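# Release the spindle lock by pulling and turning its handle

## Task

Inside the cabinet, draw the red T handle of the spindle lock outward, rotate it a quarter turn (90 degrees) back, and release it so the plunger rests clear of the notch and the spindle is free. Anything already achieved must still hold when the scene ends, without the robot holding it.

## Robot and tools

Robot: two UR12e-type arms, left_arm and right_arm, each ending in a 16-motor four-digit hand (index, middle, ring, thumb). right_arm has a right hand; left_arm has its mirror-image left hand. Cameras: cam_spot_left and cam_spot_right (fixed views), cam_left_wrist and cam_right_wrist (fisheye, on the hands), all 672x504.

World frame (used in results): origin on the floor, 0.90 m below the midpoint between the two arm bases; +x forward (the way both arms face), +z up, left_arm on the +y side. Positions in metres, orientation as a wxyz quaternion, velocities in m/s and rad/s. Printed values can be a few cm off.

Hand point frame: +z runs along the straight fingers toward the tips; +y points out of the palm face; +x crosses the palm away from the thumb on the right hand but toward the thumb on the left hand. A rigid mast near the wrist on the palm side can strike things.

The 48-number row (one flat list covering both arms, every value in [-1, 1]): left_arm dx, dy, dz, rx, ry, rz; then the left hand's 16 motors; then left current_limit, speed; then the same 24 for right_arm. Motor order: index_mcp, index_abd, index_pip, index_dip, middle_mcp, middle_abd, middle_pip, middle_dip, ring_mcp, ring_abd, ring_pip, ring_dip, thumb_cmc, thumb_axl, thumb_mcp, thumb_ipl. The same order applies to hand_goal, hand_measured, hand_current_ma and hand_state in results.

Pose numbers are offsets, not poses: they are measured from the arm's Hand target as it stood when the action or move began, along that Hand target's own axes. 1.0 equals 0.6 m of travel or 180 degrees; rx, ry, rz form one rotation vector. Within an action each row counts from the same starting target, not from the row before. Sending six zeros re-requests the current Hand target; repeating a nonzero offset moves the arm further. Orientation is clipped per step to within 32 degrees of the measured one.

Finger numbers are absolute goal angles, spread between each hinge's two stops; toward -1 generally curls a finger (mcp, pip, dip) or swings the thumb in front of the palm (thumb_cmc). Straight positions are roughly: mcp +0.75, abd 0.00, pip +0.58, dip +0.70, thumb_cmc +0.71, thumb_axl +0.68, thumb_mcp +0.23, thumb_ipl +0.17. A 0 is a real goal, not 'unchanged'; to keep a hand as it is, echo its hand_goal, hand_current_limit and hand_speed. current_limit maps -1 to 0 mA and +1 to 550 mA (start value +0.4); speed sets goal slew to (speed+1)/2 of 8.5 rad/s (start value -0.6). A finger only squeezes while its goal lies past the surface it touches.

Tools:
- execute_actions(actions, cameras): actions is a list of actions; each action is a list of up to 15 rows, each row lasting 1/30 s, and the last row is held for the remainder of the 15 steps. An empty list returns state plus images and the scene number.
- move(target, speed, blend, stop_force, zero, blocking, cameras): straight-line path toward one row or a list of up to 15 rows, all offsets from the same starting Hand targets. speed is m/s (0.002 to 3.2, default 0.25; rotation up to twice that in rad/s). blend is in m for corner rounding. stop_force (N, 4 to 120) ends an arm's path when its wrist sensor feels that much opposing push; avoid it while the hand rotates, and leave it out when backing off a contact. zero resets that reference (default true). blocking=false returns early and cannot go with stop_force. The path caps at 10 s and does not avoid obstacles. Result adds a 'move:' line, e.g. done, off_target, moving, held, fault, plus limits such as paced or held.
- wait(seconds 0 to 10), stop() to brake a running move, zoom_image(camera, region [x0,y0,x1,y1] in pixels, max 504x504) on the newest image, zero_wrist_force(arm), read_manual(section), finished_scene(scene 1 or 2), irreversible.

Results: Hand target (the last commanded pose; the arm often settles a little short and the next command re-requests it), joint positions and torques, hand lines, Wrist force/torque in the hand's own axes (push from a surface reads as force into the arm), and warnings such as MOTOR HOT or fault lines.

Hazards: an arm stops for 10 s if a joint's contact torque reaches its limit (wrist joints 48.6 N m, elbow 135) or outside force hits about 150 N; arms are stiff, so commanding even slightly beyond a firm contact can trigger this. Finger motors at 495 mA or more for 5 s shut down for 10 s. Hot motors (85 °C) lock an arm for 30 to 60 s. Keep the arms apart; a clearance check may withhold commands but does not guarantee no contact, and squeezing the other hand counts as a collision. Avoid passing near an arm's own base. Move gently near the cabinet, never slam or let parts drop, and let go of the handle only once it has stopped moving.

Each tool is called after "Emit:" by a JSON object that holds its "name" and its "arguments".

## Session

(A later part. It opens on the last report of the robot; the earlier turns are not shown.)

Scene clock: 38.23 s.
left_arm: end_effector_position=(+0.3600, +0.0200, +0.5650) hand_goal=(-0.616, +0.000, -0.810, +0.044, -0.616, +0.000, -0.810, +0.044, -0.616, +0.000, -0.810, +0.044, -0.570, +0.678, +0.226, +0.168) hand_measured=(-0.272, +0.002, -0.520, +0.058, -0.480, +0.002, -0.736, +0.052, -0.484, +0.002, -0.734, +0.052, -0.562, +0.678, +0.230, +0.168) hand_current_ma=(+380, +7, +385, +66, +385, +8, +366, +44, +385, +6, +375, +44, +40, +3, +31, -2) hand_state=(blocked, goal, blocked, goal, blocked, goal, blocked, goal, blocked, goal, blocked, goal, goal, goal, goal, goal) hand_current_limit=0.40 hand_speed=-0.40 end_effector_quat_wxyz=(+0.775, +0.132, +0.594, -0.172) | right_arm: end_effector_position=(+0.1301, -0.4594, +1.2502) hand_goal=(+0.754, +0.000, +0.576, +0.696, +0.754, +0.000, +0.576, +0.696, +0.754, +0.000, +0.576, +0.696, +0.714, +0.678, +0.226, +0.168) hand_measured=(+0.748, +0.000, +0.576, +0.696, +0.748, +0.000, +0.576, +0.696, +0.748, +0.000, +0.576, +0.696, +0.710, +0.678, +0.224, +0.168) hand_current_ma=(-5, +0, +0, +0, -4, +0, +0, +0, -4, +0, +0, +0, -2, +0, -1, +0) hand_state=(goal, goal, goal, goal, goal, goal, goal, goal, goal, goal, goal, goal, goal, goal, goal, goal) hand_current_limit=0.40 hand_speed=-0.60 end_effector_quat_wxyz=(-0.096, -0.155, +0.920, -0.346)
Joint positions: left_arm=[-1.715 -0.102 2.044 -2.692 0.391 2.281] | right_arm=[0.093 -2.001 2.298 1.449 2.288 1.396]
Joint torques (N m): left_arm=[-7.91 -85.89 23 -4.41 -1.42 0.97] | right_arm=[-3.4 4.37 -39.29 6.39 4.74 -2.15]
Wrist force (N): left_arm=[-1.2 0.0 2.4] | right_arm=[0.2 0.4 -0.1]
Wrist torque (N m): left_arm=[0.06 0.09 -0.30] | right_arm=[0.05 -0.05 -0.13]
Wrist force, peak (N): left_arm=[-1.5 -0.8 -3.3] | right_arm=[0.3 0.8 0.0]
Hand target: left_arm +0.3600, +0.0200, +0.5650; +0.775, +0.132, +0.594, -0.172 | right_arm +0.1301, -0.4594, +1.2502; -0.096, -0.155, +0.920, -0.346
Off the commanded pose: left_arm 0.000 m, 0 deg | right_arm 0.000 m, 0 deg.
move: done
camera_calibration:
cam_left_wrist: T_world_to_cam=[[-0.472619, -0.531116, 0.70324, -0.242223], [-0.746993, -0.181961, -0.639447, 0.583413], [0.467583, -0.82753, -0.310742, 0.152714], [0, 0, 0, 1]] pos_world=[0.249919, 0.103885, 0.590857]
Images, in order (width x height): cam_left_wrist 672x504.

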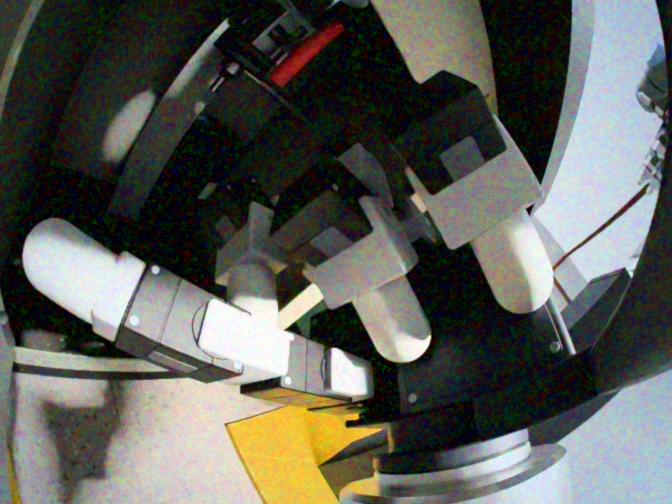

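Emit:
{"name": "move", "arguments": {"target": [0.0688,0.0765,0.1922,0,0,0,-0.25,0,-0.5,0.05,-0.45,0,-0.7,0.05,-0.45,0,-0.7,0.05,-0.571,0.678,0.226,0.168,0.4,-0.4,0,0,0,0,0,0,0.754,0,0.576,0.696,0.754,0,0.576,0.696,0.754,0,0.576,0.696,0.714,0.678,0.226,0.168,0.4,-0.6], "speed": 0.1, "stop_force": 20, "cameras": ["cam_left_wrist", "cam_spot_left"]}}

Emit:
{"name": "zoom_image", "arguments": {"camera": "cam_left_wrist", "region": [200, 0, 440, 160]}}

Scene clock: 40.93 s.
left_arm: end_effector_position=(+0.4900, +0.0099, +0.5551) hand_goal=(-0.250, +0.000, -0.500, +0.050, -0.450, +0.000, -0.700, +0.050, -0.450, +0.000, -0.700, +0.050, -0.570, +0.678, +0.226, +0.168) hand_measured=(-0.252, +0.002, -0.500, +0.052, -0.454, +0.002, -0.700, +0.052, -0.452, +0.002, -0.700, +0.052, -0.562, +0.678, +0.230, +0.168) hand_current_ma=(-14, +7, +3, +12, -22, +8, -3, +14, -14, +6, +0, +14, +40, +3, +27, -2) hand_state=(goal, goal, goal, goal, goal, goal, goal, goal, goal, goal, goal, goal, goal, goal, goal, goal) hand_current_limit=0.40 hand_speed=-0.40 end_effector_quat_wxyz=(+0.775, +0.132, +0.594, -0.172) | right_arm: end_effector_position=(+0.1301, -0.4594, +1.2502) hand_goal=(+0.754, +0.000, +0.576, +0.696, +0.754, +0.000, +0.576, +0.696, +0.754, +0.000, +0.576, +0.696, +0.714, +0.678, +0.226, +0.168) hand_measured=(+0.748, +0.000, +0.576, +0.696, +0.748, +0.000, +0.576, +0.696, +0.748, +0.000, +0.576, +0.696, +0.710, +0.678, +0.224, +0.168) hand_current_ma=(-5, +0, +0, +0, -4, +0, +0, +0, -4, +0, +0, +0, -2, +0, -1, +0) hand_state=(goal, goal, goal, goal, goal, goal, goal, goal, goal, goal, goal, goal, goal, goal, goal, goal) hand_current_limit=0.40 hand_speed=-0.60 end_effector_quat_wxyz=(-0.096, -0.155, +0.920, -0.346)
Joint positions: left_arm=[-1.459 -0.159 1.947 -2.264 0.603 1.972] | right_arm=[0.093 -2.001 2.298 1.449 2.288 1.396]
Joint torques (N m): left_arm=[5.88 -71.47 17.36 -0.55 -0.46 2.56] | right_arm=[-4.21 3.5 -39.63 6.28 4.83 -2.24]
Wrist force (N): left_arm=[-0.9 0.2 1.8] | right_arm=[-0.1 0.4 -0.2]
Wrist torque (N m): left_arm=[-0.03 0.02 -0.40] | right_arm=[0.06 -0.01 -0.16]
Wrist force, peak (N): left_arm=[-0.5 0.9 2.9] | right_arm=[0.3 0.7 -0.2]
Hand target: left_arm +0.4900, +0.0099, +0.5551; +0.775, +0.132, +0.594, -0.172 | right_arm +0.1301, -0.4594, +1.2502; -0.096, -0.155, +0.920, -0.346
Off the commanded pose: left_arm 0.000 m, 0 deg | right_arm 0.000 m, 0 deg.
move: done
camera_calibration:
cam_left_wrist: T_world_to_cam=[[-0.472619, -0.531116, 0.70324, -0.179137], [-0.746993, -0.181961, -0.639447, 0.672428], [0.467583, -0.82753, -0.310742, 0.0804474], [0, 0, 0, 1]] pos_world=[0.380019, 0.0937853, 0.580957]
Images, in order (width x height): cam_spot_left 672x504, cam_left_wrist 672x504.

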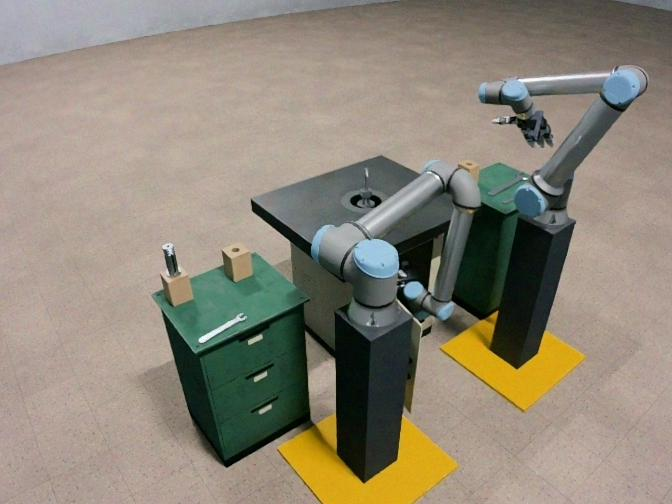

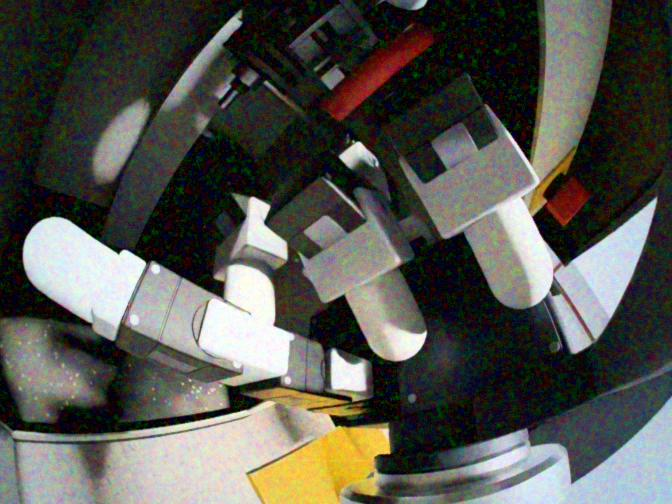

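Scaled by 2.100 from the camera's 672x504 image, which has a finer 960x720 frame.

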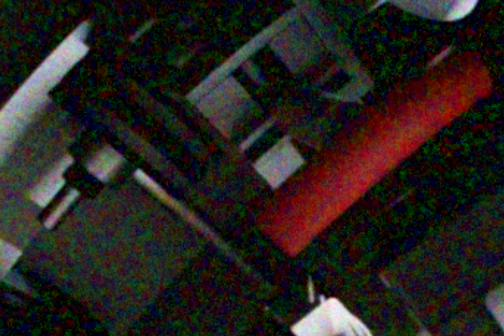

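Emit:
{"name": "zoom_image", "arguments": {"camera": "cam_left_wrist", "region": [280, 0, 440, 130]}}

Emit:
{"name": "zoom_image", "arguments": {"camera": "cam_left_wrist", "region": [300, 20, 390, 110]}}

Scaled by 3.150 from the camera's 672x504 image, which has a finer 960x720 frame.

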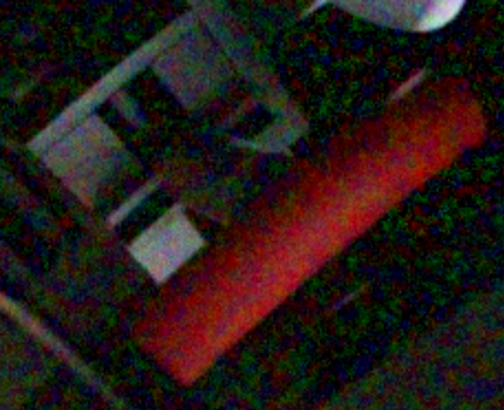

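Scaled by 5.600 from the camera's 672x504 image, which has a finer 960x720 frame.

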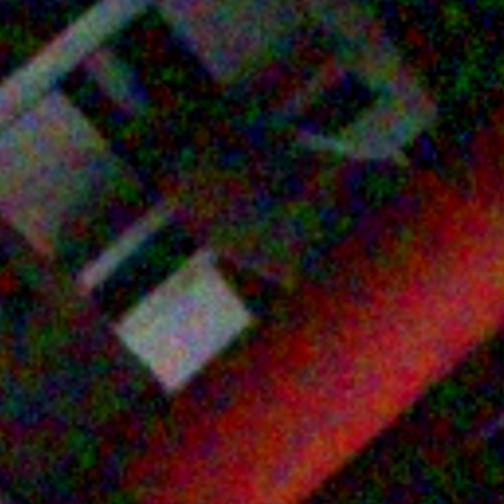

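Emit:
{"name": "move", "arguments": {"target": [0.106,0.013,0.0415,0,-0.1389,0,-0.25,0,-0.5,0.05,-0.45,0,-0.7,0.05,-0.45,0,-0.7,0.05,-0.571,0.678,0.226,0.168,0.4,-0.4,0,0,0,0,0,0,0.754,0,0.576,0.696,0.754,0,0.576,0.696,0.754,0,0.576,0.696,0.714,0.678,0.226,0.168,0.4,-0.6], "speed": 0.12, "cameras": ["cam_left_wrist"]}}

Emit:
{"name": "zoom_image", "arguments": {"camera": "cam_left_wrist", "region": [300, 0, 540, 180]}}

Scene clock: 44.10 s.
left_arm: end_effector_position=(+0.5301, -0.0002, +0.5001) hand_goal=(-0.250, +0.000, -0.500, +0.050, -0.450, +0.000, -0.700, +0.050, -0.450, +0.000, -0.700, +0.050, -0.570, +0.678, +0.226, +0.168) hand_measured=(-0.252, +0.002, -0.500, +0.052, -0.454, +0.002, -0.700, +0.052, -0.452, +0.002, -0.700, +0.052, -0.562, +0.678, +0.230, +0.168) hand_current_ma=(-15, +7, +3, +12, -22, +8, -2, +14, -14, +6, +0, +14, +40, +3, +27, -2) hand_state=(goal, goal, goal, goal, goal, goal, goal, goal, goal, goal, goal, goal, goal, goal, goal, goal) hand_current_limit=0.40 hand_speed=-0.40 end_effector_quat_wxyz=(+0.885, +0.091, +0.412, -0.197) | right_arm: end_effector_position=(+0.1301, -0.4594, +1.2502) hand_goal=(+0.754, +0.000, +0.576, +0.696, +0.754, +0.000, +0.576, +0.696, +0.754, +0.000, +0.576, +0.696, +0.714, +0.678, +0.226, +0.168) hand_measured=(+0.748, +0.000, +0.576, +0.696, +0.748, +0.000, +0.576, +0.696, +0.748, +0.000, +0.576, +0.696, +0.710, +0.678, +0.224, +0.168) hand_current_ma=(-5, +0, +0, +0, -4, +0, +0, +0, -4, +0, +0, +0, -2, +0, -1, +0) hand_state=(goal, goal, goal, goal, goal, goal, goal, goal, goal, goal, goal, goal, goal, goal, goal, goal) hand_current_limit=0.40 hand_speed=-0.60 end_effector_quat_wxyz=(-0.096, -0.155, +0.920, -0.346)
Joint positions: left_arm=[-1.334 0.145 1.609 -2.686 0.93 2.249] | right_arm=[0.093 -2.001 2.298 1.449 2.288 1.396]
Joint torques (N m): left_arm=[-9.12 -96.8 13.77 -1.66 -1.41 -1.54] | right_arm=[-4.07 4.68 -39.69 6.09 4.86 -2.3]
Wrist force (N): left_arm=[-1.4 0.0 2.8] | right_arm=[0.1 0.5 -0.2]
Wrist torque (N m): left_arm=[-0.14 0.16 -0.38] | right_arm=[0.07 -0.04 -0.14]
Wrist force, peak (N): left_arm=[-1.4 0.0 2.8] | right_arm=[-0.2 0.7 -0.2]
Hand target: left_arm +0.5301, -0.0002, +0.5001; +0.885, +0.091, +0.412, -0.197 | right_arm +0.1301, -0.4594, +1.2502; -0.096, -0.155, +0.920, -0.346
Off the commanded pose: left_arm 0.000 m, 0 deg | right_arm 0.000 m, 0 deg.
move: done
camera_calibration:
cam_left_wrist: T_world_to_cam=[[-0.724563, -0.413458, 0.551418, 0.0825491], [-0.451207, -0.32022, -0.832989, 0.605326], [0.520981, -0.852357, 0.0454641, -0.170148], [0, 0, 0, 1]] pos_world=[0.421583, 0.0829413, 0.466447]
Images, in order (width x height): cam_left_wrist 672x504.

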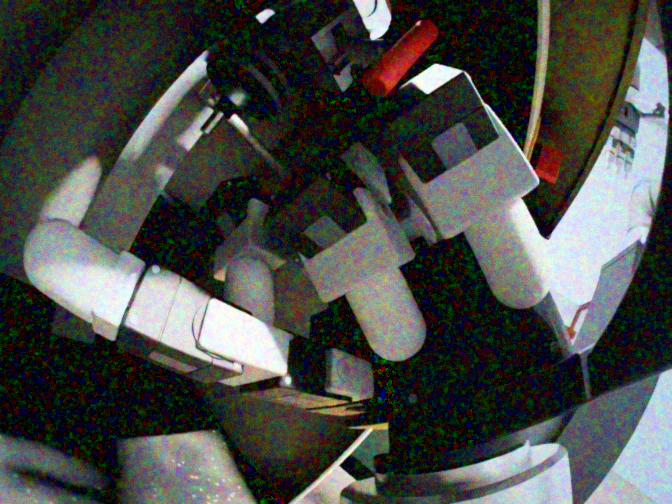

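Scaled by 2.100 from the camera's 672x504 image, which has a finer 960x720 frame.

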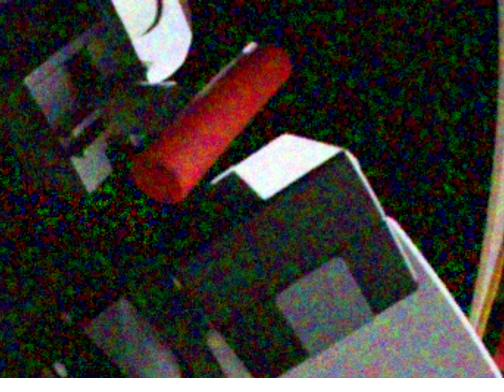

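Emit:
{"name": "zoom_image", "arguments": {"camera": "cam_left_wrist", "region": [300, 0, 440, 110]}}

Emit:
{"name": "zoom_image", "arguments": {"camera": "cam_left_wrist", "region": [330, 20, 430, 100]}}

Scaled by 3.600 from the camera's 672x504 image, which has a finer 960x720 frame.

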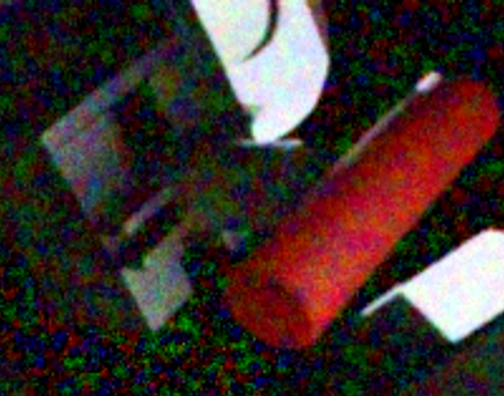

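Scaled by 5.040 from the camera's 672x504 image, which has a finer 960x720 frame.

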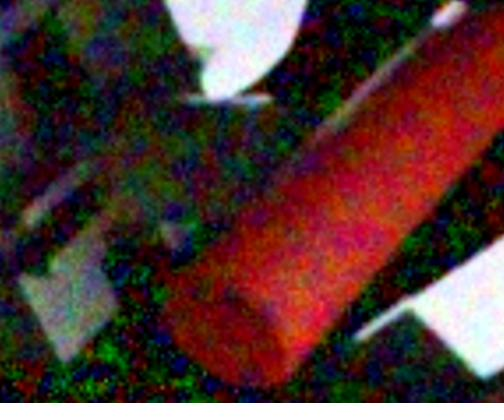

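Emit:
{"name": "move", "arguments": {"target": [[-0.1673,-0.1672,-0.0697,-0.0256,0.1666,0.012,-0.25,0,-0.5,0.05,-0.45,0,-0.7,0.05,-0.45,0,-0.7,0.05,-0.571,0.678,0.226,0.168,0.4,-0.4,0,0,0,0,0,0,0.754,0,0.576,0.696,0.754,0,0.576,0.696,0.754,0,0.576,0.696,0.714,0.678,0.226,0.168,0.4,-0.6],[-0.1673,-0.1672,-0.0697,-0.0256,0.1666,0.012,-0.25,0,-0.5,0.05,0.479,0.283,0.431,-0.464,0.479,-0.283,0.431,-0.464,-0.571,0.678,0.226,0.168,0.4,-0.4,0,0,0,0,0,0,0.754,0,0.576,0.696,0.754,0,0.576,0.696,0.754,0,0.576,0.696,0.714,0.678,0.226,0.168,0.4,-0.6]], "speed": 0.2, "cameras": ["cam_left_wrist"]}}

Scene clock: 54.90 s.
left_arm: end_effector_position=(+0.4001, -0.0502, +0.5500) hand_goal=(-0.250, +0.000, -0.500, +0.050, +0.480, +0.284, +0.432, -0.464, +0.480, -0.282, +0.432, -0.464, -0.570, +0.678, +0.226, +0.168) hand_measured=(-0.252, +0.002, -0.500, +0.052, +0.478, +0.286, +0.430, -0.462, +0.478, -0.272, +0.428, -0.462, -0.562, +0.678, +0.230, +0.168) hand_current_ma=(-15, +7, +3, +12, -14, +4, -14, +14, -12, +41, -16, +12, +40, +3, +26, -2) hand_state=(goal, goal, goal, goal, goal, goal, goal, goal, goal, goal, goal, goal, goal, goal, goal, goal) hand_current_limit=0.40 hand_speed=-0.40 end_effector_quat_wxyz=(+0.755, +0.112, +0.633, -0.133) | right_arm: end_effector_position=(+0.1301, -0.4594, +1.2502) hand_goal=(+0.754, +0.000, +0.576, +0.696, +0.754, +0.000, +0.576, +0.696, +0.754, +0.000, +0.576, +0.696, +0.714, +0.678, +0.226, +0.168) hand_measured=(+0.748, +0.000, +0.576, +0.696, +0.748, +0.000, +0.576, +0.696, +0.748, +0.000, +0.576, +0.696, +0.710, +0.678, +0.224, +0.168) hand_current_ma=(-5, +0, +0, +0, -4, +0, +0, +0, -4, +0, +0, +0, -2, +0, -1, +0) hand_state=(goal, goal, goal, goal, goal, goal, goal, goal, goal, goal, goal, goal, goal, goal, goal, goal) hand_current_limit=0.40 hand_speed=-0.60 end_effector_quat_wxyz=(-0.096, -0.155, +0.920, -0.346)
Joint positions: left_arm=[-1.63 -0.192 1.9 -2.263 0.338 2.1] | right_arm=[0.093 -2.001 2.298 1.449 2.288 1.396]
Joint torques (N m): left_arm=[-7.56 -76.2 -4.69 -0.65 -1.49 2.53] | right_arm=[-4.55 2.48 -39.26 5.87 4.67 -2.21]
Wrist force (N): left_arm=[-0.6 -0.4 2.2] | right_arm=[0.0 0.4 -0.2]
Wrist torque (N m): left_arm=[-0.12 0.15 -0.24] | right_arm=[0.06 -0.01 -0.16]
Wrist force, peak (N): left_arm=[-1.3 0.3 2.9] | right_arm=[0.1 0.8 -0.2]
Hand target: left_arm +0.4001, -0.0502, +0.5500; +0.755, +0.112, +0.633, -0.133 | right_arm +0.1301, -0.4594, +1.2502; -0.096, -0.155, +0.920, -0.346
Off the commanded pose: left_arm 0.000 m, 0 deg | right_arm 0.000 m, 0 deg.
move: done
camera_calibration:
cam_left_wrist: T_world_to_cam=[[-0.365832, -0.591851, 0.718247, -0.304038], [-0.778434, -0.228405, -0.584698, 0.571156], [0.510105, -0.773009, -0.377159, 0.0935243], [0, 0, 0, 1]] pos_world=[0.285673, 0.0228048, 0.587602]
Images, in order (width x height): cam_left_wrist 672x504.

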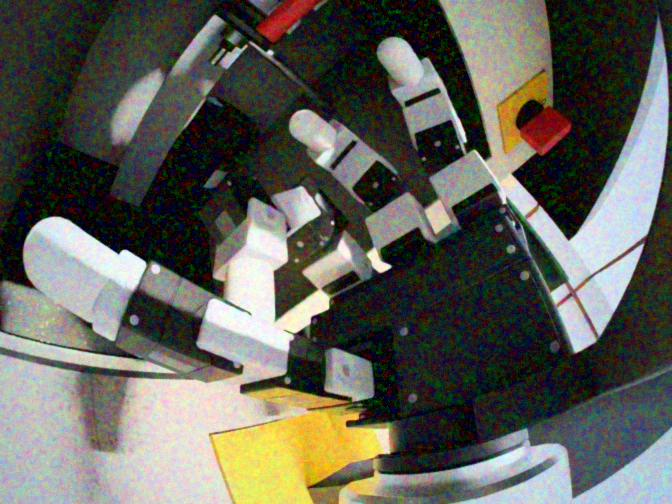

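Emit:
{"name": "move", "arguments": {"target": [-0.0297,0.0493,0.2408,0,0,0,-0.25,0,-0.5,0.05,0.479,0.283,0.431,-0.464,0.479,-0.283,0.431,-0.464,-0.571,0.678,0.226,0.168,0.4,-0.4,0,0,0,0,0,0,0.754,0,0.576,0.696,0.754,0,0.576,0.696,0.754,0,0.576,0.696,0.714,0.678,0.226,0.168,0.4,-0.6], "speed": 0.08, "stop_force": 12, "cameras": ["cam_left_wrist"]}}

Emit:
{"name": "zoom_image", "arguments": {"camera": "cam_left_wrist", "region": [240, 0, 480, 180]}}

Scene clock: 58.23 s.
left_arm: end_effector_position=(+0.5409, -0.0700, +0.5928) hand_goal=(-0.250, +0.000, -0.500, +0.050, +0.480, +0.284, +0.432, -0.464, +0.480, -0.282, +0.432, -0.464, -0.570, +0.678, +0.226, +0.168) hand_measured=(-0.252, +0.002, -0.500, +0.052, +0.478, +0.286, +0.430, -0.462, +0.478, -0.272, +0.428, -0.462, -0.562, +0.678, +0.230, +0.168) hand_current_ma=(-15, +7, +3, +12, -14, +5, -13, +14, -12, +41, -15, +12, +40, +3, +22, -2) hand_state=(goal, goal, goal, goal, goal, goal, goal, goal, goal, goal, goal, goal, goal, goal, goal, goal) hand_current_limit=0.40 hand_speed=-0.40 end_effector_quat_wxyz=(+0.755, +0.112, +0.633, -0.133) | right_arm: end_effector_position=(+0.1301, -0.4594, +1.2502) hand_goal=(+0.754, +0.000, +0.576, +0.696, +0.754, +0.000, +0.576, +0.696, +0.754, +0.000, +0.576, +0.696, +0.714, +0.678, +0.226, +0.168) hand_measured=(+0.748, +0.000, +0.576, +0.696, +0.748, +0.000, +0.576, +0.696, +0.748, +0.000, +0.576, +0.696, +0.710, +0.678, +0.224, +0.168) hand_current_ma=(-5, +0, +0, +0, -4, +0, +0, +0, -4, +0, +0, +0, -2, +0, -1, +0) hand_state=(goal, goal, goal, goal, goal, goal, goal, goal, goal, goal, goal, goal, goal, goal, goal, goal) hand_current_limit=0.40 hand_speed=-0.60 end_effector_quat_wxyz=(-0.096, -0.155, +0.920, -0.346)
Joint positions: left_arm=[-1.404 -0.29 1.816 -1.871 0.542 1.869] | right_arm=[0.093 -2.001 2.298 1.449 2.288 1.396]
Joint torques (N m): left_arm=[-7.42 -79.06 6.35 -2.54 -1.96 2.66] | right_arm=[-3.59 2.5 -39.15 5.88 4.64 -2]
Wrist force (N): left_arm=[-0.9 0.5 2.0] | right_arm=[0.1 0.3 0.2]
Wrist torque (N m): left_arm=[0.07 0.22 -0.28] | right_arm=[0.02 -0.04 -0.15]
Wrist force, peak (N): left_arm=[-1.4 1.3 3.2] | right_arm=[0.0 0.8 -0.1]
Hand target: left_arm +0.5409, -0.0700, +0.5928; +0.755, +0.112, +0.633, -0.133 | right_arm +0.1301, -0.4594, +1.2502; -0.096, -0.155, +0.920, -0.346
Off the commanded pose: left_arm 0.000 m, 0 deg | right_arm 0.000 m, 0 deg.
move: done
camera_calibration:
cam_left_wrist: T_world_to_cam=[[-0.365832, -0.591851, 0.718247, -0.294952], [-0.778434, -0.228405, -0.584698, 0.70134], [0.510105, -0.773009, -0.377159, 0.0224873], [0, 0, 0, 1]] pos_world=[0.426573, 0.00300481, 0.630402]
Images, in order (width x height): cam_left_wrist 672x504.

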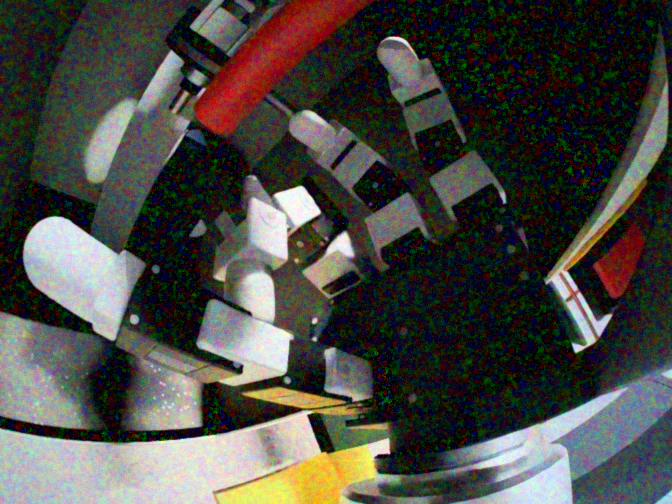

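Scaled by 2.100 from the camera's 672x504 image, which has a finer 960x720 frame.

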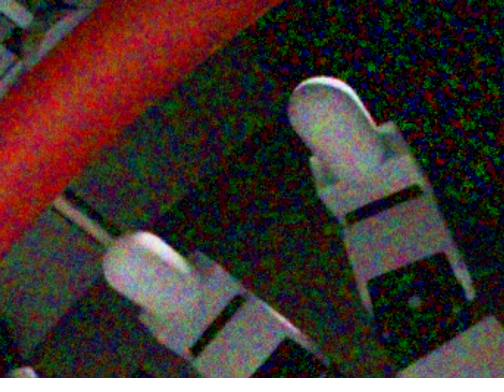

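Emit:
{"name": "zoom_image", "arguments": {"camera": "cam_left_wrist", "region": [150, 0, 380, 140]}}

Scaled by 2.191 from the camera's 672x504 image, which has a finer 960x720 frame.

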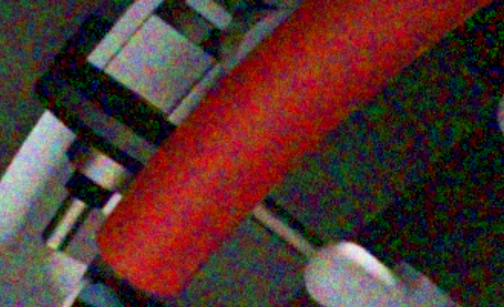

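Emit:
{"name": "move", "arguments": {"target": [-0.0024,0.1165,-0.0426,0,0,0,-0.25,0,-0.5,0.05,0.479,0.283,0.431,-0.464,0.479,-0.283,0.431,-0.464,-0.571,0.678,0.226,0.168,0.4,-0.4,0,0,0,0,0,0,0.754,0,0.576,0.696,0.754,0,0.576,0.696,0.754,0,0.576,0.696,0.714,0.678,0.226,0.168,0.4,-0.6], "speed": 0.05, "stop_force": 7, "cameras": ["cam_left_wrist"]}}

Emit:
{"name": "zoom_image", "arguments": {"camera": "cam_left_wrist", "region": [240, 0, 480, 180]}}

Scene clock: 61.70 s.
left_arm: end_effector_position=(+0.5410, +0.0043, +0.5898) hand_goal=(-0.250, +0.000, -0.500, +0.050, +0.480, +0.284, +0.432, -0.464, +0.480, -0.282, +0.432, -0.464, -0.570, +0.678, +0.226, +0.168) hand_measured=(-0.252, +0.002, -0.500, +0.052, +0.490, +0.286, +0.434, -0.462, +0.478, -0.272, +0.428, -0.462, -0.562, +0.678, +0.230, +0.168) hand_current_ma=(-15, +7, +3, +12, +56, +9, +10, +8, -11, +41, -15, +12, +40, +3, +22, -2) hand_state=(goal, goal, goal, goal, goal, goal, goal, goal, goal, goal, goal, goal, goal, goal, goal, goal) hand_current_limit=0.40 hand_speed=-0.40 end_effector_quat_wxyz=(+0.755, +0.112, +0.633, -0.133) | right_arm: end_effector_position=(+0.1301, -0.4594, +1.2502) hand_goal=(+0.754, +0.000, +0.576, +0.696, +0.754, +0.000, +0.576, +0.696, +0.754, +0.000, +0.576, +0.696, +0.714, +0.678, +0.226, +0.168) hand_measured=(+0.748, +0.000, +0.576, +0.696, +0.748, +0.000, +0.576, +0.696, +0.748, +0.000, +0.576, +0.696, +0.710, +0.678, +0.224, +0.168) hand_current_ma=(-5, +0, +0, +0, -4, +0, +0, +0, -4, +0, +0, +0, -2, +0, -1, +0) hand_state=(goal, goal, goal, goal, goal, goal, goal, goal, goal, goal, goal, goal, goal, goal, goal, goal) hand_current_limit=0.40 hand_speed=-0.60 end_effector_quat_wxyz=(-0.096, -0.155, +0.920, -0.346)
Joint positions: left_arm=[-1.383 -0.284 1.931 -1.981 0.562 1.856] | right_arm=[0.093 -2.001 2.298 1.449 2.288 1.396]
Joint torques (N m): left_arm=[-7.52 -97.76 -8.37 0.31 -1.94 1.5] | right_arm=[-5.23 2.76 -39.7 5.47 4.56 -2.11]
Wrist force (N): left_arm=[-1.0 -0.5 1.4] | right_arm=[0.1 0.4 -0.2]
Wrist torque (N m): left_arm=[0.08 0.19 -0.19] | right_arm=[0.06 -0.04 -0.15]
Wrist force, peak (N): left_arm=[-1.0 -0.3 2.6] | right_arm=[0.0 0.9 -0.4]
Hand target: left_arm +0.5410, +0.0043, +0.5898; +0.755, +0.112, +0.633, -0.133 | right_arm +0.1301, -0.4594, +1.2502; -0.096, -0.155, +0.920, -0.346
Off the commanded pose: left_arm 0.000 m, 0 deg | right_arm 0.000 m, 0 deg.
move: done
camera_calibration:
cam_left_wrist: T_world_to_cam=[[-0.365832, -0.591851, 0.718247, -0.248714], [-0.778434, -0.228405, -0.584698, 0.716576], [0.510105, -0.773009, -0.377159, 0.0787017], [0, 0, 0, 1]] pos_world=[0.426673, 0.0773048, 0.627302]
Images, in order (width x height): cam_left_wrist 672x504.

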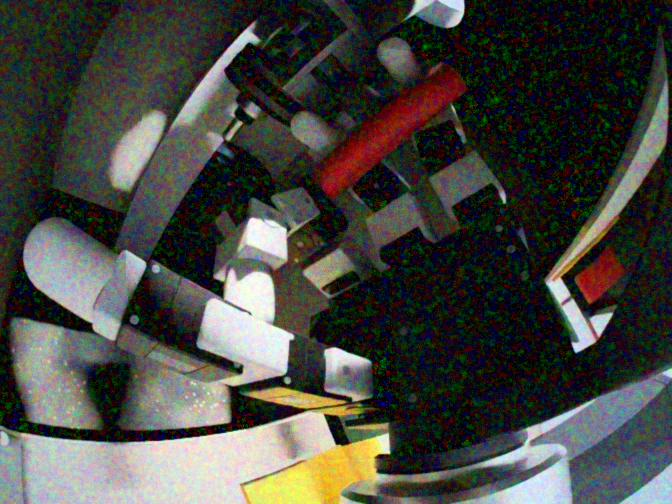

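Scaled by 2.100 from the camera's 672x504 image, which has a finer 960x720 frame.

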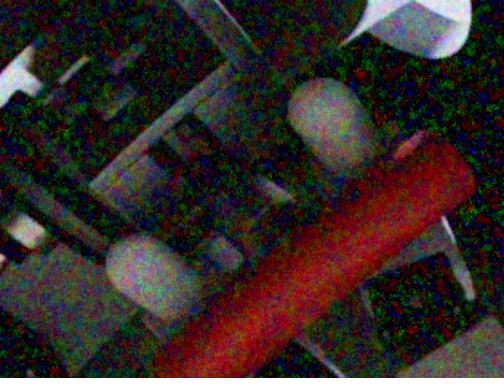

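Emit:
{"name": "move", "arguments": {"target": [0,0,0,0,0,0,-0.25,0,-0.5,0.05,0.44,0.283,0.38,-0.72,0.44,-0.283,0.38,-0.72,-0.571,0.678,0.226,0.168,0.65,-0.6,0,0,0,0,0,0,0.754,0,0.576,0.696,0.754,0,0.576,0.696,0.754,0,0.576,0.696,0.714,0.678,0.226,0.168,0.4,-0.6], "cameras": ["cam_left_wrist"]}}

Emit:
{"name": "zoom_image", "arguments": {"camera": "cam_left_wrist", "region": [260, 0, 500, 200]}}

Scene clock: 62.37 s.
left_arm: end_effector_position=(+0.5410, +0.0043, +0.5898) hand_goal=(-0.250, +0.000, -0.500, +0.050, +0.440, +0.284, +0.380, -0.720, +0.440, -0.282, +0.380, -0.720, -0.570, +0.678, +0.226, +0.168) hand_measured=(-0.252, +0.002, -0.500, +0.052, +0.442, +0.290, +0.382, -0.718, +0.452, -0.256, +0.392, -0.700, -0.562, +0.678, +0.230, +0.168) hand_current_ma=(-15, +7, +3, +12, +12, +27, +13, +14, +67, +113, +61, +102, +40, +3, +22, -2) hand_state=(goal, goal, goal, goal, goal, goal, goal, goal, goal, blocked, goal, blocked, goal, goal, goal, goal) hand_current_limit=0.65 hand_speed=-0.60 end_effector_quat_wxyz=(+0.755, +0.112, +0.633, -0.133) | right_arm: end_effector_position=(+0.1301, -0.4594, +1.2502) hand_goal=(+0.754, +0.000, +0.576, +0.696, +0.754, +0.000, +0.576, +0.696, +0.754, +0.000, +0.576, +0.696, +0.714, +0.678, +0.226, +0.168) hand_measured=(+0.748, +0.000, +0.576, +0.696, +0.748, +0.000, +0.576, +0.696, +0.748, +0.000, +0.576, +0.696, +0.710, +0.678, +0.224, +0.168) hand_current_ma=(-5, +0, +0, +0, -4, +0, +0, +0, -4, +0, +0, +0, -2, +0, -1, +0) hand_state=(goal, goal, goal, goal, goal, goal, goal, goal, goal, goal, goal, goal, goal, goal, goal, goal) hand_current_limit=0.40 hand_speed=-0.60 end_effector_quat_wxyz=(-0.096, -0.155, +0.920, -0.346)
Joint positions: left_arm=[-1.383 -0.284 1.931 -1.981 0.562 1.856] | right_arm=[0.093 -2.001 2.298 1.449 2.288 1.396]
Joint torques (N m): left_arm=[-8.29 -93.79 -1.42 0.19 -0.85 1.5] | right_arm=[-4.49 3.53 -39.33 5.59 4.73 -2.27]
Wrist force (N): left_arm=[-0.1 1.1 5.0] | right_arm=[0.1 0.2 -0.2]
Wrist torque (N m): left_arm=[-0.13 0.55 -0.31] | right_arm=[0.04 -0.03 -0.15]
Wrist force, peak (N): left_arm=[-0.9 1.0 7.4] | right_arm=[0.0 0.7 -0.3]
Hand target: left_arm +0.5410, +0.0043, +0.5898; +0.755, +0.112, +0.633, -0.133 | right_arm +0.1301, -0.4594, +1.2502; -0.096, -0.155, +0.920, -0.346
Off the commanded pose: left_arm 0.000 m, 0 deg | right_arm 0.000 m, 0 deg.
move: done
camera_calibration:
cam_left_wrist: T_world_to_cam=[[-0.36587, -0.591796, 0.718274, -0.248719], [-0.778403, -0.22845, -0.584721, 0.716581], [0.510125, -0.773038, -0.377073, 0.0786413], [0, 0, 0, 1]] pos_world=[0.426673, 0.0773046, 0.627302]
Images, in order (width x height): cam_left_wrist 672x504.

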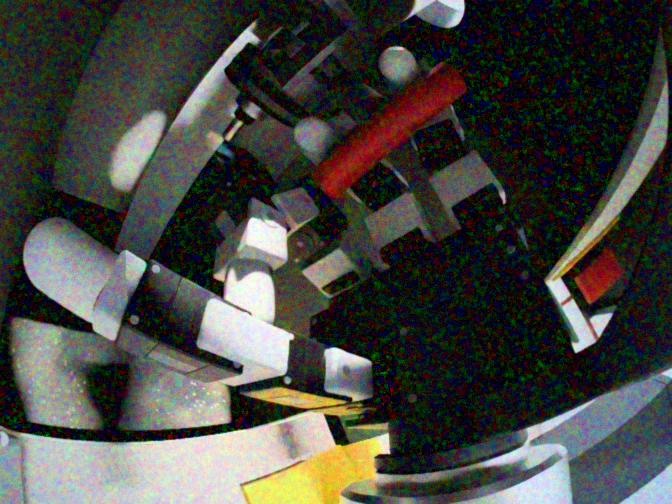

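Scaled by 2.100 from the camera's 672x504 image, which has a finer 960x720 frame.

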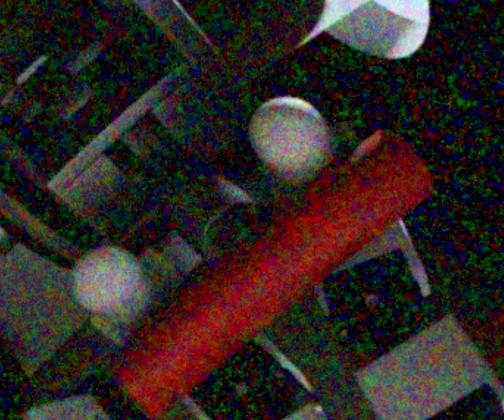

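Emit:
{"name": "move", "arguments": {"target": [0,0,0,0,0,0,-0.25,0,-0.5,0.05,0.42,0.283,0.33,-0.95,0.42,-0.283,0.33,-0.85,-0.571,0.678,0.226,0.168,0.7,-0.6,0,0,0,0,0,0,0.754,0,0.576,0.696,0.754,0,0.576,0.696,0.754,0,0.576,0.696,0.714,0.678,0.226,0.168,0.4,-0.6]}}

Emit:
{"name": "move", "arguments": {"target": [-0.0055,-0.0113,-0.0308,0,0,0,-0.25,0,-0.5,0.05,0.42,0.283,0.33,-0.95,0.42,-0.283,0.33,-0.85,-0.571,0.678,0.226,0.168,0.7,-0.6,0,0,0,0,0,0,0.754,0,0.576,0.696,0.754,0,0.576,0.696,0.754,0,0.576,0.696,0.714,0.678,0.226,0.168,0.4,-0.6], "speed": 0.05, "cameras": ["cam_left_wrist"]}}

Emit:
{"name": "zoom_image", "arguments": {"camera": "cam_left_wrist", "region": [260, 0, 500, 200]}}

Scene clock: 63.20 s.
left_arm: end_effector_position=(+0.5410, +0.0043, +0.5898) hand_goal=(-0.250, +0.000, -0.500, +0.050, +0.420, +0.284, +0.330, -0.950, +0.420, -0.282, +0.330, -0.850, -0.570, +0.678, +0.226, +0.168) hand_measured=(-0.252, +0.002, -0.500, +0.052, +0.416, +0.290, +0.346, -0.888, +0.452, -0.250, +0.380, -0.742, -0.562, +0.678, +0.230, +0.168) hand_current_ma=(-15, +7, +3, +12, -16, +26, +79, +314, +172, +143, +248, +468, +40, +3, +22, -2) hand_state=(goal, goal, goal, goal, goal, goal, goal, blocked, blocked, blocked, blocked, blocked, goal, goal, goal, goal) hand_current_limit=0.70 hand_speed=-0.60 end_effector_quat_wxyz=(+0.755, +0.112, +0.633, -0.133) | right_arm: end_effector_position=(+0.1301, -0.4594, +1.2502) hand_goal=(+0.754, +0.000, +0.576, +0.696, +0.754, +0.000, +0.576, +0.696, +0.754, +0.000, +0.576, +0.696, +0.714, +0.678, +0.226, +0.168) hand_measured=(+0.748, +0.000, +0.576, +0.696, +0.748, +0.000, +0.576, +0.696, +0.748, +0.000, +0.576, +0.696, +0.710, +0.678, +0.224, +0.168) hand_current_ma=(-5, +0, +0, +0, -4, +0, +0, +0, -4, +0, +0, +0, -2, +0, -1, +0) hand_state=(goal, goal, goal, goal, goal, goal, goal, goal, goal, goal, goal, goal, goal, goal, goal, goal) hand_current_limit=0.40 hand_speed=-0.60 end_effector_quat_wxyz=(-0.096, -0.155, +0.920, -0.346)
Joint positions: left_arm=[-1.383 -0.284 1.931 -1.981 0.562 1.856] | right_arm=[0.093 -2.001 2.298 1.449 2.288 1.396]
Joint torques (N m): left_arm=[-7.57 -85.44 8.8 -0.08 1.45 1.5] | right_arm=[-3.85 1.82 -39.09 5.56 4.87 -2.16]
Wrist force (N): left_arm=[-3.0 9.6 13.2] | right_arm=[0.2 0.4 0.0]
Wrist torque (N m): left_arm=[-0.60 0.96 -0.80] | right_arm=[0.04 -0.05 -0.14]
Wrist force, peak (N): left_arm=[-1.7 10.6 13.0] | right_arm=[-0.2 0.6 -0.2]
Hand target: left_arm +0.5410, +0.0043, +0.5898; +0.755, +0.112, +0.633, -0.133 | right_arm +0.1301, -0.4594, +1.2502; -0.096, -0.155, +0.920, -0.346
Off the commanded pose: left_arm 0.000 m, 0 deg | right_arm 0.000 m, 0 deg.
move: done

Scene clock: 63.97 s.
left_arm: end_effector_position=(+0.5210, +0.0046, +0.5898) hand_goal=(-0.250, +0.000, -0.500, +0.050, +0.420, +0.284, +0.330, -0.950, +0.420, -0.282, +0.330, -0.850, -0.570, +0.678, +0.226, +0.168) hand_measured=(-0.252, +0.002, -0.500, +0.052, +0.426, +0.284, +0.382, -0.880, +0.454, -0.222, +0.412, -0.728, -0.562, +0.678, +0.230, +0.168) hand_current_ma=(-15, +7, +3, +12, +34, -3, +254, +354, +185, +259, +407, +467, +40, +3, +22, -2) hand_state=(goal, goal, goal, goal, goal, goal, blocked, blocked, blocked, blocked, blocked, blocked, goal, goal, goal, goal) hand_current_limit=0.70 hand_speed=-0.60 end_effector_quat_wxyz=(+0.755, +0.112, +0.633, -0.133) | right_arm: end_effector_position=(+0.1301, -0.4594, +1.2502) hand_goal=(+0.754, +0.000, +0.576, +0.696, +0.754, +0.000, +0.576, +0.696, +0.754, +0.000, +0.576, +0.696, +0.714, +0.678, +0.226, +0.168) hand_measured=(+0.748, +0.000, +0.576, +0.696, +0.748, +0.000, +0.576, +0.696, +0.748, +0.000, +0.576, +0.696, +0.710, +0.678, +0.224, +0.168) hand_current_ma=(-5, +0, +0, +0, -4, +0, +0, +0, -4, +0, +0, +0, -2, +0, -1, +0) hand_state=(goal, goal, goal, goal, goal, goal, goal, goal, goal, goal, goal, goal, goal, goal, goal, goal) hand_current_limit=0.40 hand_speed=-0.60 end_effector_quat_wxyz=(-0.096, -0.155, +0.920, -0.346)
Joint positions: left_arm=[-1.417 -0.281 1.949 -2.021 0.53 1.878] | right_arm=[0.093 -2.001 2.298 1.449 2.288 1.396]
Joint torques (N m): left_arm=[-12.43 -80.75 -11.57 -0.03 7.06 -0.73] | right_arm=[-3.61 2.15 -39.42 5.68 4.7 -2.22]
Wrist force (N): left_arm=[-1.3 19.1 24.8] | right_arm=[-0.3 0.2 -0.3]
Wrist torque (N m): left_arm=[-1.19 1.74 -1.37] | right_arm=[0.05 0.02 -0.19]
Wrist force, peak (N): left_arm=[-1.8 21.1 26.5] | right_arm=[0.0 0.8 0.0]
Hand target: left_arm +0.5210, +0.0044, +0.5898; +0.755, +0.112, +0.633, -0.133 | right_arm +0.1301, -0.4594, +1.2502; -0.096, -0.155, +0.920, -0.346
Off the commanded pose: left_arm 0.000 m, 0 deg | right_arm 0.000 m, 0 deg.
move: done
camera_calibration:
cam_left_wrist: T_world_to_cam=[[-0.365828, -0.592038, 0.718095, -0.255912], [-0.778435, -0.228255, -0.584755, 0.701059], [0.510107, -0.77291, -0.377361, 0.0892664], [0, 0, 0, 1]] pos_world=[0.406573, 0.0775054, 0.627403]
Images, in order (width x height): cam_left_wrist 672x504.

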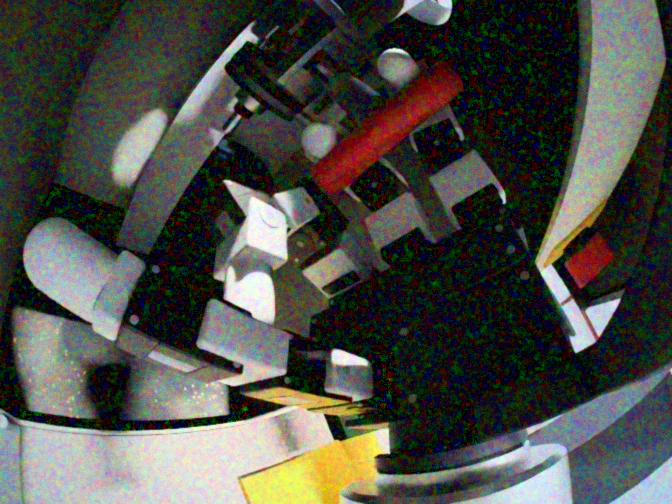

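Scaled by 2.100 from the camera's 672x504 image, which has a finer 960x720 frame.

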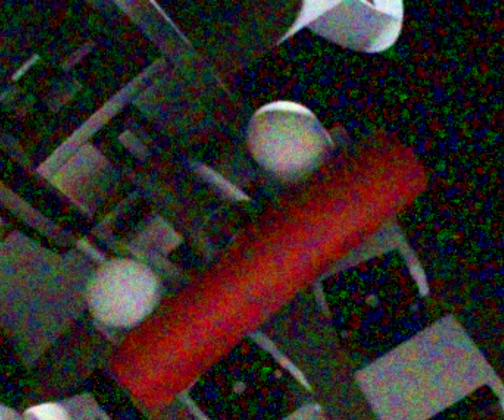

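Emit:
{"name": "move", "arguments": {"target": [-0.0014,-0.0028,-0.0077,0,0,0,-0.25,0,-0.5,0.05,0.40,0.283,0.28,-1.0,0.38,-0.283,0.28,-0.95,-0.571,0.678,0.226,0.168,0.77,-0.6,0,0,0,0,0,0,0.754,0,0.576,0.696,0.754,0,0.576,0.696,0.754,0,0.576,0.696,0.714,0.678,0.226,0.168,0.4,-0.6], "speed": 0.05, "cameras": ["cam_left_wrist"]}}

Emit:
{"name": "zoom_image", "arguments": {"camera": "cam_left_wrist", "region": [260, 0, 500, 200]}}

Scene clock: 65.00 s.
left_arm: end_effector_position=(+0.5160, +0.0044, +0.5898) hand_goal=(-0.250, +0.000, -0.500, +0.050, +0.400, +0.284, +0.280, -1.000, +0.380, -0.282, +0.280, -0.950, -0.570, +0.678, +0.226, +0.168) hand_measured=(-0.252, +0.002, -0.500, +0.052, +0.422, +0.284, +0.382, -0.880, +0.452, -0.220, +0.412, -0.728, -0.562, +0.678, +0.230, +0.168) hand_current_ma=(-15, +7, +3, +12, +118, -4, +487, +487, +381, +267, +487, +487, +40, +3, +22, -2) hand_state=(goal, goal, goal, goal, blocked, goal, blocked, blocked, blocked, blocked, blocked, blocked, goal, goal, goal, goal) hand_current_limit=0.77 hand_speed=-0.60 end_effector_quat_wxyz=(+0.755, +0.112, +0.633, -0.133) | right_arm: end_effector_position=(+0.1301, -0.4594, +1.2502) hand_goal=(+0.754, +0.000, +0.576, +0.696, +0.754, +0.000, +0.576, +0.696, +0.754, +0.000, +0.576, +0.696, +0.714, +0.678, +0.226, +0.168) hand_measured=(+0.748, +0.000, +0.576, +0.696, +0.748, +0.000, +0.576, +0.696, +0.748, +0.000, +0.576, +0.696, +0.710, +0.678, +0.224, +0.168) hand_current_ma=(-5, +0, +0, +0, -4, +0, +0, +0, -4, +0, +0, +0, -2, +0, -1, +0) hand_state=(goal, goal, goal, goal, goal, goal, goal, goal, goal, goal, goal, goal, goal, goal, goal, goal) hand_current_limit=0.40 hand_speed=-0.60 end_effector_quat_wxyz=(-0.096, -0.155, +0.920, -0.346)
Joint positions: left_arm=[-1.426 -0.28 1.953 -2.031 0.522 1.884] | right_arm=[0.093 -2.001 2.298 1.449 2.288 1.396]
Joint torques (N m): left_arm=[-15.29 -73.86 4.44 -0.51 4.81 1.7] | right_arm=[-3.24 2.99 -39.68 5.5 4.88 -2.23]
Wrist force (N): left_arm=[-0.6 20.5 28.4] | right_arm=[0.3 0.3 -0.1]
Wrist torque (N m): left_arm=[-1.34 1.89 -1.39] | right_arm=[0.04 -0.06 -0.13]
Wrist force, peak (N): left_arm=[-0.8 20.8 28.8] | right_arm=[0.0 0.6 -0.4]
Hand target: left_arm +0.5160, +0.0044, +0.5898; +0.755, +0.112, +0.633, -0.133 | right_arm +0.1301, -0.4594, +1.2502; -0.096, -0.155, +0.920, -0.346
Off the commanded pose: left_arm 0.000 m, 0 deg | right_arm 0.000 m, 0 deg.
move: done
camera_calibration:
cam_left_wrist: T_world_to_cam=[[-0.365832, -0.591851, 0.718247, -0.257909], [-0.778434, -0.228405, -0.584698, 0.697119], [0.510105, -0.773009, -0.377159, 0.0916204], [0, 0, 0, 1]] pos_world=[0.401573, 0.0774048, 0.627402]
Images, in order (width x height): cam_left_wrist 672x504.

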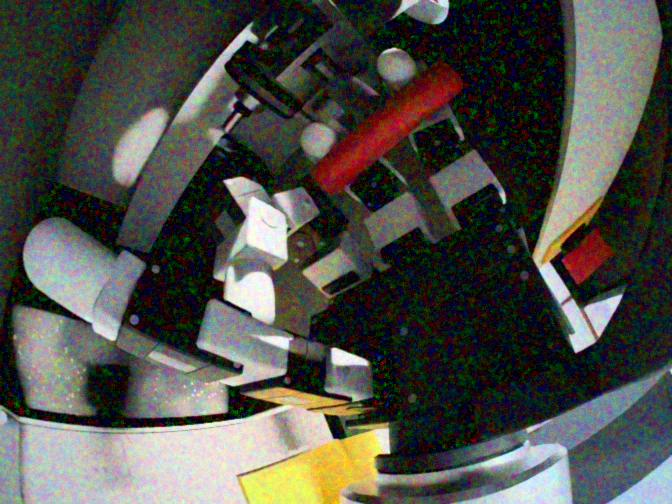

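Scaled by 2.100 from the camera's 672x504 image, which has a finer 960x720 frame.

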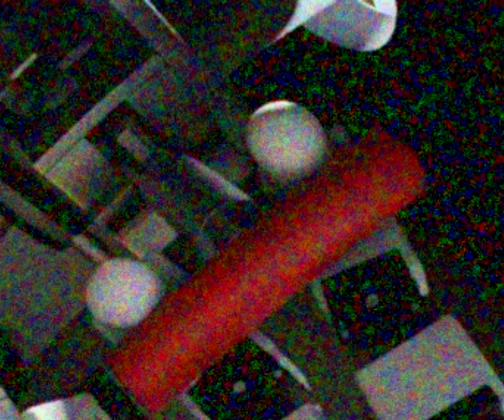

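Emit:
{"name": "move", "arguments": {"target": [-0.0014,-0.0028,-0.0077,0,0,0,-0.25,0,-0.5,0.05,0.40,0.283,0.28,-1.0,0.38,-0.283,0.28,-0.95,-0.571,0.678,0.226,0.168,0.77,-0.6,0,0,0,0,0,0,0.754,0,0.576,0.696,0.754,0,0.576,0.696,0.754,0,0.576,0.696,0.714,0.678,0.226,0.168,0.4,-0.6], "speed": 0.03, "stop_force": 12}}

Scene clock: 66.47 s.
left_arm: end_effector_position=(+0.5110, +0.0045, +0.5898) hand_goal=(-0.250, +0.000, -0.500, +0.050, +0.400, +0.284, +0.280, -1.000, +0.380, -0.282, +0.280, -0.950, -0.570, +0.678, +0.226, +0.168) hand_measured=(-0.252, +0.002, -0.500, +0.052, +0.424, +0.284, +0.382, -0.880, +0.452, -0.218, +0.412, -0.724, -0.562, +0.678, +0.230, +0.168) hand_current_ma=(-15, +7, +3, +12, +126, -4, +487, +487, +381, +276, +487, +487, +40, +3, +22, -2) hand_state=(goal, goal, goal, goal, blocked, goal, blocked, blocked, blocked, blocked, blocked, blocked, goal, goal, goal, goal) hand_current_limit=0.77 hand_speed=-0.60 end_effector_quat_wxyz=(+0.755, +0.112, +0.633, -0.133) | right_arm: end_effector_position=(+0.1301, -0.4594, +1.2502) hand_goal=(+0.754, +0.000, +0.576, +0.696, +0.754, +0.000, +0.576, +0.696, +0.754, +0.000, +0.576, +0.696, +0.714, +0.678, +0.226, +0.168) hand_measured=(+0.748, +0.000, +0.576, +0.696, +0.748, +0.000, +0.576, +0.696, +0.748, +0.000, +0.576, +0.696, +0.710, +0.678, +0.224, +0.168) hand_current_ma=(-5, +0, +0, +0, -4, +0, +0, +0, -4, +0, +0, +0, -2, +0, -1, +0) hand_state=(goal, goal, goal, goal, goal, goal, goal, goal, goal, goal, goal, goal, goal, goal, goal, goal) hand_current_limit=0.40 hand_speed=-0.60 end_effector_quat_wxyz=(-0.096, -0.155, +0.920, -0.346)
Joint positions: left_arm=[-1.434 -0.279 1.958 -2.041 0.514 1.89] | right_arm=[0.093 -2.001 2.298 1.449 2.288 1.396]
Joint torques (N m): left_arm=[-14.49 -76.69 -8.16 0.33 6.9 0.12] | right_arm=[-4.55 1.41 -39.42 5.31 4.63 -2.1]
Wrist force (N): left_arm=[0.0 20.4 29.2] | right_arm=[-0.1 0.4 0.0]
Wrist torque (N m): left_arm=[-1.36 1.90 -1.32] | right_arm=[0.04 -0.02 -0.16]
Wrist force, peak (N): left_arm=[-0.3 22.1 30.5] | right_arm=[0.2 0.7 -0.2]
Hand target: left_arm +0.5111, +0.0044, +0.5898; +0.755, +0.112, +0.633, -0.133 | right_arm +0.1301, -0.4594, +1.2502; -0.096, -0.155, +0.920, -0.346
Off the commanded pose: left_arm 0.000 m, 0 deg | right_arm 0.000 m, 0 deg.
move: done

Emit:
{"name": "move", "arguments": {"target": [-0.015,0.0158,-0.0032,0.0109,0.0228,0.0617,-0.25,0,-0.5,0.05,0.40,0.283,0.28,-1.0,0.38,-0.283,0.28,-0.95,0.07,0.678,0.226,0.168,0.77,-0.6,0,0,0,0,0,0,0.754,0,0.576,0.696,0.754,0,0.576,0.696,0.754,0,0.576,0.696,0.714,0.678,0.226,0.168,0.4,-0.6], "speed": 0.06, "cameras": ["cam_left_wrist"]}}

Emit:
{"name": "zoom_image", "arguments": {"camera": "cam_left_wrist", "region": [260, 0, 500, 200]}}

Scene clock: 70.20 s.
left_arm: end_effector_position=(+0.5111, +0.0145, +0.5984) hand_goal=(-0.250, +0.000, -0.500, +0.050, +0.400, +0.284, +0.280, -1.000, +0.380, -0.282, +0.280, -0.950, +0.070, +0.678, +0.226, +0.168) hand_measured=(-0.252, +0.002, -0.500, +0.052, +0.450, +0.286, +0.382, -0.880, +0.428, -0.166, +0.412, -0.566, +0.074, +0.678, +0.230, +0.168) hand_current_ma=(-15, +7, +3, +12, +267, +11, +487, +487, +249, +487, +487, +487, +24, +3, +22, -2) hand_state=(goal, goal, goal, goal, blocked, goal, blocked, blocked, blocked, blocked, blocked, blocked, goal, goal, goal, goal) hand_current_limit=0.77 hand_speed=-0.60 end_effector_quat_wxyz=(+0.739, +0.190, +0.643, -0.066) | right_arm: end_effector_position=(+0.1301, -0.4594, +1.2502) hand_goal=(+0.754, +0.000, +0.576, +0.696, +0.754, +0.000, +0.576, +0.696, +0.754, +0.000, +0.576, +0.696, +0.714, +0.678, +0.226, +0.168) hand_measured=(+0.748, +0.000, +0.576, +0.696, +0.748, +0.000, +0.576, +0.696, +0.748, +0.000, +0.576, +0.696, +0.710, +0.678, +0.224, +0.168) hand_current_ma=(-5, +0, +0, +0, -4, +0, +0, +0, -4, +0, +0, +0, -2, +0, -1, +0) hand_state=(goal, goal, goal, goal, goal, goal, goal, goal, goal, goal, goal, goal, goal, goal, goal, goal) hand_current_limit=0.40 hand_speed=-0.60 end_effector_quat_wxyz=(-0.096, -0.155, +0.920, -0.346)
Joint positions: left_arm=[-1.431 -0.307 1.968 -1.863 0.526 1.944] | right_arm=[0.093 -2.001 2.298 1.449 2.288 1.396]
Joint torques (N m): left_arm=[-14.76 -82.27 5.47 -3.37 5.87 -0.1] | right_arm=[-4.45 1.8 -38.99 5.29 4.79 -2.08]
Wrist force (N): left_arm=[11.0 18.8 25.6] | right_arm=[0.1 0.6 0.0]
Wrist torque (N m): left_arm=[-1.15 1.83 -1.27] | right_arm=[0.07 -0.03 -0.14]
Wrist force, peak (N): left_arm=[-1.1 21.1 29.7] | right_arm=[0.3 0.8 -0.3]
Hand target: left_arm +0.5110, +0.0145, +0.5983; +0.739, +0.190, +0.643, -0.066 | right_arm +0.1301, -0.4594, +1.2502; -0.096, -0.155, +0.920, -0.346
Off the commanded pose: left_arm 0.000 m, 0 deg | right_arm 0.000 m, 0 deg.
move: done
camera_calibration:
cam_left_wrist: T_world_to_cam=[[-0.365943, -0.728362, 0.579288, -0.174699], [-0.778315, -0.101729, -0.619578, 0.719627], [0.510208, -0.677599, -0.529668, 0.195005], [0, 0, 0, 1]] pos_world=[0.396673, 0.0780986, 0.650354]
Images, in order (width x height): cam_left_wrist 672x504.

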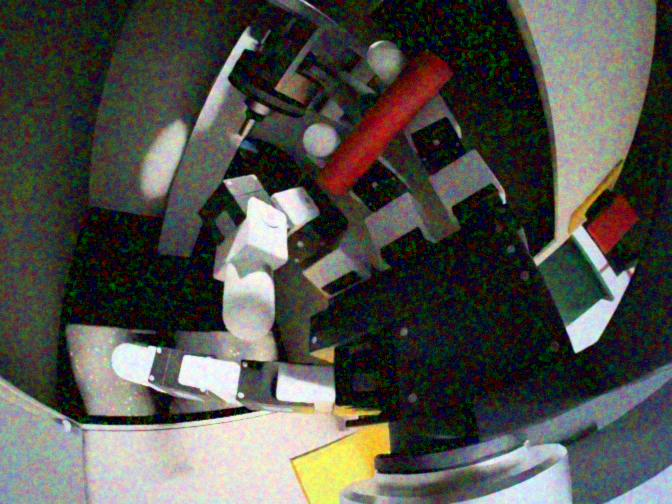

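Scaled by 2.100 from the camera's 672x504 image, which has a finer 960x720 frame.

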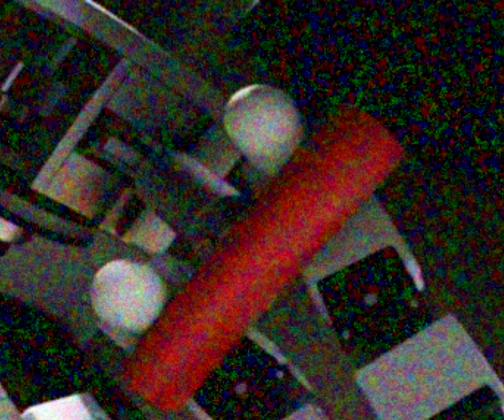

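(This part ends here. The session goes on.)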